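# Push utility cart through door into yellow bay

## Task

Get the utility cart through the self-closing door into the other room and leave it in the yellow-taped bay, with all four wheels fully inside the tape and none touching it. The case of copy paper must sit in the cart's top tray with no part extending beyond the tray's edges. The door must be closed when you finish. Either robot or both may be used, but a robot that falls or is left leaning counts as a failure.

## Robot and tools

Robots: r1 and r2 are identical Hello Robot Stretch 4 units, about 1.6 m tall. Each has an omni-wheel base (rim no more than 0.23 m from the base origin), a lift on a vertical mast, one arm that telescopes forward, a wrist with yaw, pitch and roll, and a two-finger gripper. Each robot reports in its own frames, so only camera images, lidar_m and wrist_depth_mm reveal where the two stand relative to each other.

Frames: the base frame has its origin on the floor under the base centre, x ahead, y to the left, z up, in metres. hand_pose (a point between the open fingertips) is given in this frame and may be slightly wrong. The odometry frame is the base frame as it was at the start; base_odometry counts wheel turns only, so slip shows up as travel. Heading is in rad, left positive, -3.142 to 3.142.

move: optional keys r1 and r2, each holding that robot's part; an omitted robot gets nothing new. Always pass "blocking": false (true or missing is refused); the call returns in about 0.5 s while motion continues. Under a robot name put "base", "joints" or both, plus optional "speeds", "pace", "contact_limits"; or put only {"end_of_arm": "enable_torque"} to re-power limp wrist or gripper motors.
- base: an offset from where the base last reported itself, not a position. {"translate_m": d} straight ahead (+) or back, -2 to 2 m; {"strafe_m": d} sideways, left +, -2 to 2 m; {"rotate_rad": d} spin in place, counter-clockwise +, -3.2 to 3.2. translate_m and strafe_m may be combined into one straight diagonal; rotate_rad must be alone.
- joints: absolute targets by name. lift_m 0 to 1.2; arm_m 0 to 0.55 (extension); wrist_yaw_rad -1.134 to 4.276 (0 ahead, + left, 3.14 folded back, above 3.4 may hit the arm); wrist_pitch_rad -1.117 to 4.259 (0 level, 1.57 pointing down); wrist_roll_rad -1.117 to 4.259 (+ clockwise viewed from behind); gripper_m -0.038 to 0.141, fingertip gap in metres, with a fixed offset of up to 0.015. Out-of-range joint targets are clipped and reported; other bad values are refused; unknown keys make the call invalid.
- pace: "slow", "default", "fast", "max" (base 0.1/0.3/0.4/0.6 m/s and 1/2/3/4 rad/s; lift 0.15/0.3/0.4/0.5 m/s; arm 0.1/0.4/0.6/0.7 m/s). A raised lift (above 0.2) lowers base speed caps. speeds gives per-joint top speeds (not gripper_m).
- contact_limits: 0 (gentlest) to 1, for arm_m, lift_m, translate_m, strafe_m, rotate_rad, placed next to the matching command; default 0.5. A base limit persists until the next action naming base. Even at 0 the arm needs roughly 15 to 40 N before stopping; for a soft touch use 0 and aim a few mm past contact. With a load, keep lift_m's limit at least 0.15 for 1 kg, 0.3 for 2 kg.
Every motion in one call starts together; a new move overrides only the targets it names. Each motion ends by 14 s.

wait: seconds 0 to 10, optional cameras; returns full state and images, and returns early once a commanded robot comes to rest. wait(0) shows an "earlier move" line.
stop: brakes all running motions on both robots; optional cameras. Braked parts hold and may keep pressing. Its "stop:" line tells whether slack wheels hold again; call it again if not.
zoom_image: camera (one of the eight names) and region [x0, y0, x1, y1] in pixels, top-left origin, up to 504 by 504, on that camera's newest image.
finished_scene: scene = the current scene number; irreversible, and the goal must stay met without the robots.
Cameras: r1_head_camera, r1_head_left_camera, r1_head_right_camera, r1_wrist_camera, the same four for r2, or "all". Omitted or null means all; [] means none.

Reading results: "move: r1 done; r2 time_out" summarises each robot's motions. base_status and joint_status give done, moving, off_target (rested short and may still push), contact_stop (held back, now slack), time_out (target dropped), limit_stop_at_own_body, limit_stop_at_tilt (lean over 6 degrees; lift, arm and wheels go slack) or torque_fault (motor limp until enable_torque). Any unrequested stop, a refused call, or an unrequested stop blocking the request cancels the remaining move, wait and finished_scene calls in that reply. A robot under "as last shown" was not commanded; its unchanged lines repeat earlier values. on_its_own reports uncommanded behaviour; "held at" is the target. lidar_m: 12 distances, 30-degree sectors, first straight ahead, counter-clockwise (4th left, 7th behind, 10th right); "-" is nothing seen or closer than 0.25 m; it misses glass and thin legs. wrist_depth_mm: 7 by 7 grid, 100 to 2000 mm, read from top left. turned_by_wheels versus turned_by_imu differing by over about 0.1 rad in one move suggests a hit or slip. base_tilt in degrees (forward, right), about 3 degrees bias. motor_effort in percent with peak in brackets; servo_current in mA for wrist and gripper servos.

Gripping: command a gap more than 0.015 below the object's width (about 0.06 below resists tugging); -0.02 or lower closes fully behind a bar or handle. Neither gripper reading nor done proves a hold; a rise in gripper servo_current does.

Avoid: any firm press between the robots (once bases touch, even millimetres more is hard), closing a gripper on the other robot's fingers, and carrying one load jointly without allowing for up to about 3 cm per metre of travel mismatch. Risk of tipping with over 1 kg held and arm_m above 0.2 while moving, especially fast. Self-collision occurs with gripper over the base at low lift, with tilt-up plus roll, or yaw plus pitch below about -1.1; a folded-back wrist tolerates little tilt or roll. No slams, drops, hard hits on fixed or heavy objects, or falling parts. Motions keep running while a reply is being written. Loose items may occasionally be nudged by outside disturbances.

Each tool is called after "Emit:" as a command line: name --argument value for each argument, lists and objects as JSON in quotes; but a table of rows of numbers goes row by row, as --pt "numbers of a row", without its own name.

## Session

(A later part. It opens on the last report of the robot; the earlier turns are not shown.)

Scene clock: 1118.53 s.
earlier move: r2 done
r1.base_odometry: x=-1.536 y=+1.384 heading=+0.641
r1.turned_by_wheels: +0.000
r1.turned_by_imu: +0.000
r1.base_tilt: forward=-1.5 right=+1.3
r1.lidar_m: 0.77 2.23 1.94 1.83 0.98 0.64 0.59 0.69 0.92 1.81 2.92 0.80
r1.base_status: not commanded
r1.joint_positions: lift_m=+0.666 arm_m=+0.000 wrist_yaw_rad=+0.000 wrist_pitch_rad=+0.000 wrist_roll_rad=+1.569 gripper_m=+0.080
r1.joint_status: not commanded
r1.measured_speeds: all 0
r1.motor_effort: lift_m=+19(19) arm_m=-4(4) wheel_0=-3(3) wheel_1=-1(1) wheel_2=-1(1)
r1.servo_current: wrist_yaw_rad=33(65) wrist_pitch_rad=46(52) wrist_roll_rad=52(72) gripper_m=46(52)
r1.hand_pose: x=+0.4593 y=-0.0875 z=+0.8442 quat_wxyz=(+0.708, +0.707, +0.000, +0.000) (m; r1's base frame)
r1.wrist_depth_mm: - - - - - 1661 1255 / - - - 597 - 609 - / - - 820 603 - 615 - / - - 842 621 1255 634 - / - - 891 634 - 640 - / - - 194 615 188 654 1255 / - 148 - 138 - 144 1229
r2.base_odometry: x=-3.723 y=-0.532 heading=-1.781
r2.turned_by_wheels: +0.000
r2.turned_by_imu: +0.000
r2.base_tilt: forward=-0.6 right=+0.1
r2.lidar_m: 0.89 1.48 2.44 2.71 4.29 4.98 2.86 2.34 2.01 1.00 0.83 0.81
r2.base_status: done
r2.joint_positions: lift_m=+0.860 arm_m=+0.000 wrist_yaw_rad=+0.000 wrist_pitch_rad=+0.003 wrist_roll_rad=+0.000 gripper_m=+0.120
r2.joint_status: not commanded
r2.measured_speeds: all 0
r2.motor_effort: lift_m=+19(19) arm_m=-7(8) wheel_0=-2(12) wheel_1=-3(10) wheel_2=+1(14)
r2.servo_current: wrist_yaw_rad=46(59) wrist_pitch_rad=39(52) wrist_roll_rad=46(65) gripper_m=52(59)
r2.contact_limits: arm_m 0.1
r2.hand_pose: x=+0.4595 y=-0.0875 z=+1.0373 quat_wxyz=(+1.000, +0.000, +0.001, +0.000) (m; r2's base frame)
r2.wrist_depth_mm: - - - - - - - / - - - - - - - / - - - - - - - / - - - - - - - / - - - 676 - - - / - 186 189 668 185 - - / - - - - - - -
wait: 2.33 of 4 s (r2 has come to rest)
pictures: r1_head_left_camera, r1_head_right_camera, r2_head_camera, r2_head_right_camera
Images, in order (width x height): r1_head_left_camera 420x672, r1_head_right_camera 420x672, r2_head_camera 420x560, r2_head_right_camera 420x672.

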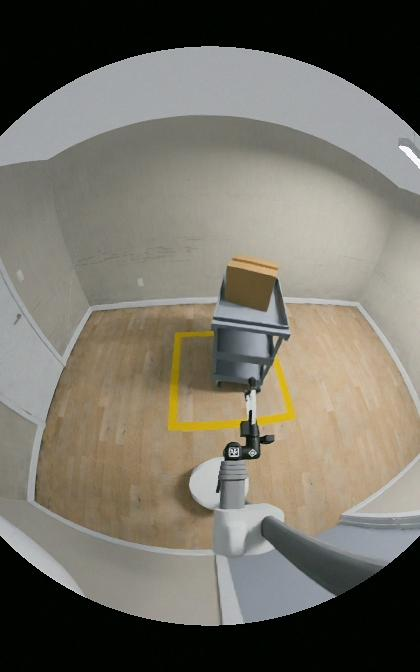

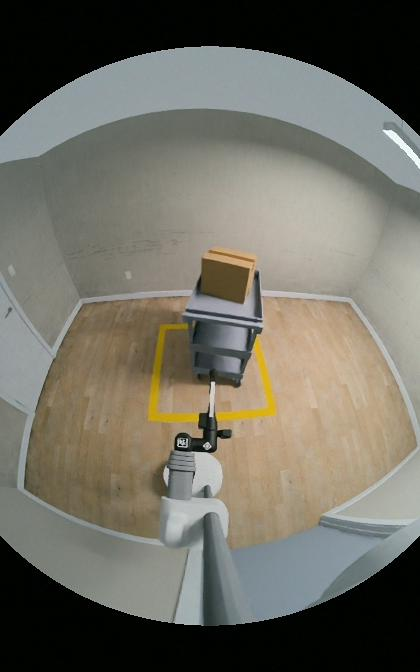

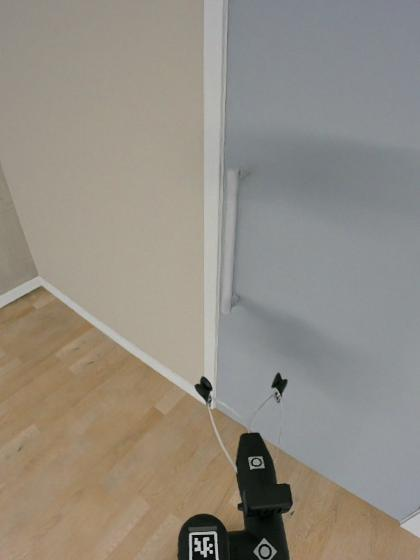

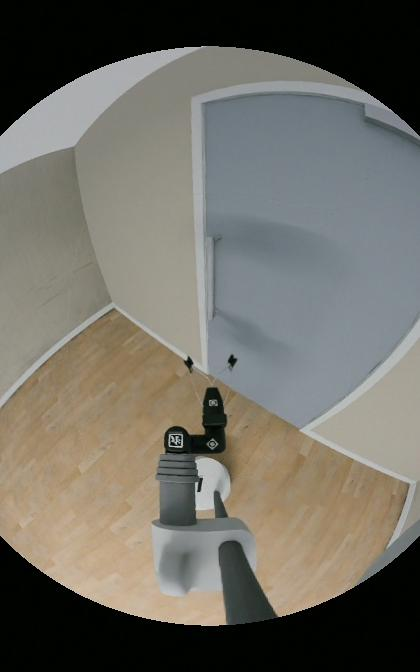

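Emit:
zoom_image --camera "r2_head_camera" --region '[180, 300, 420, 540]'

Emit:
zoom_image --camera "r2_head_right_camera" --region '[170, 70, 340, 240]'

Emit:
zoom_image --camera "r1_head_left_camera" --region '[180, 480, 420, 660]'

Scaled by 2.100 from the camera's 420x560 image, which has a finer 1200x1600 frame.

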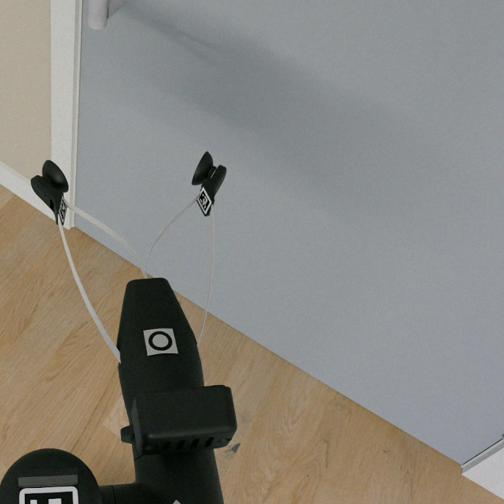

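Scaled by 2.965 from the camera's 420x672 image, which has a finer 600x960 frame.

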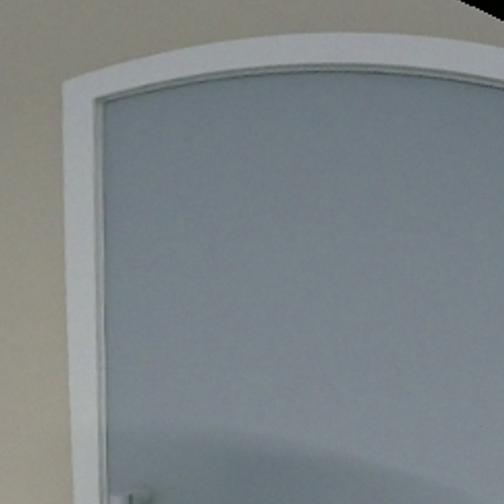

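Scaled by 2.100 from the camera's 420x672 image, which has a finer 600x960 frame.

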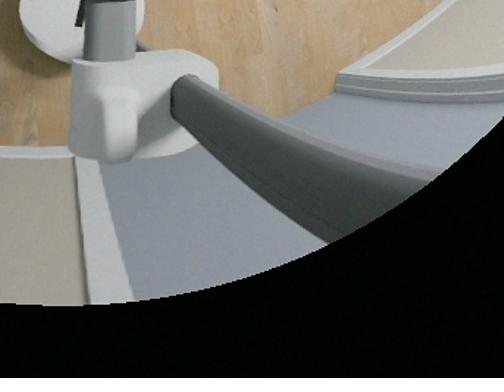

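Emit:
finished_scene --scene 2

The scene is finished: the task was done.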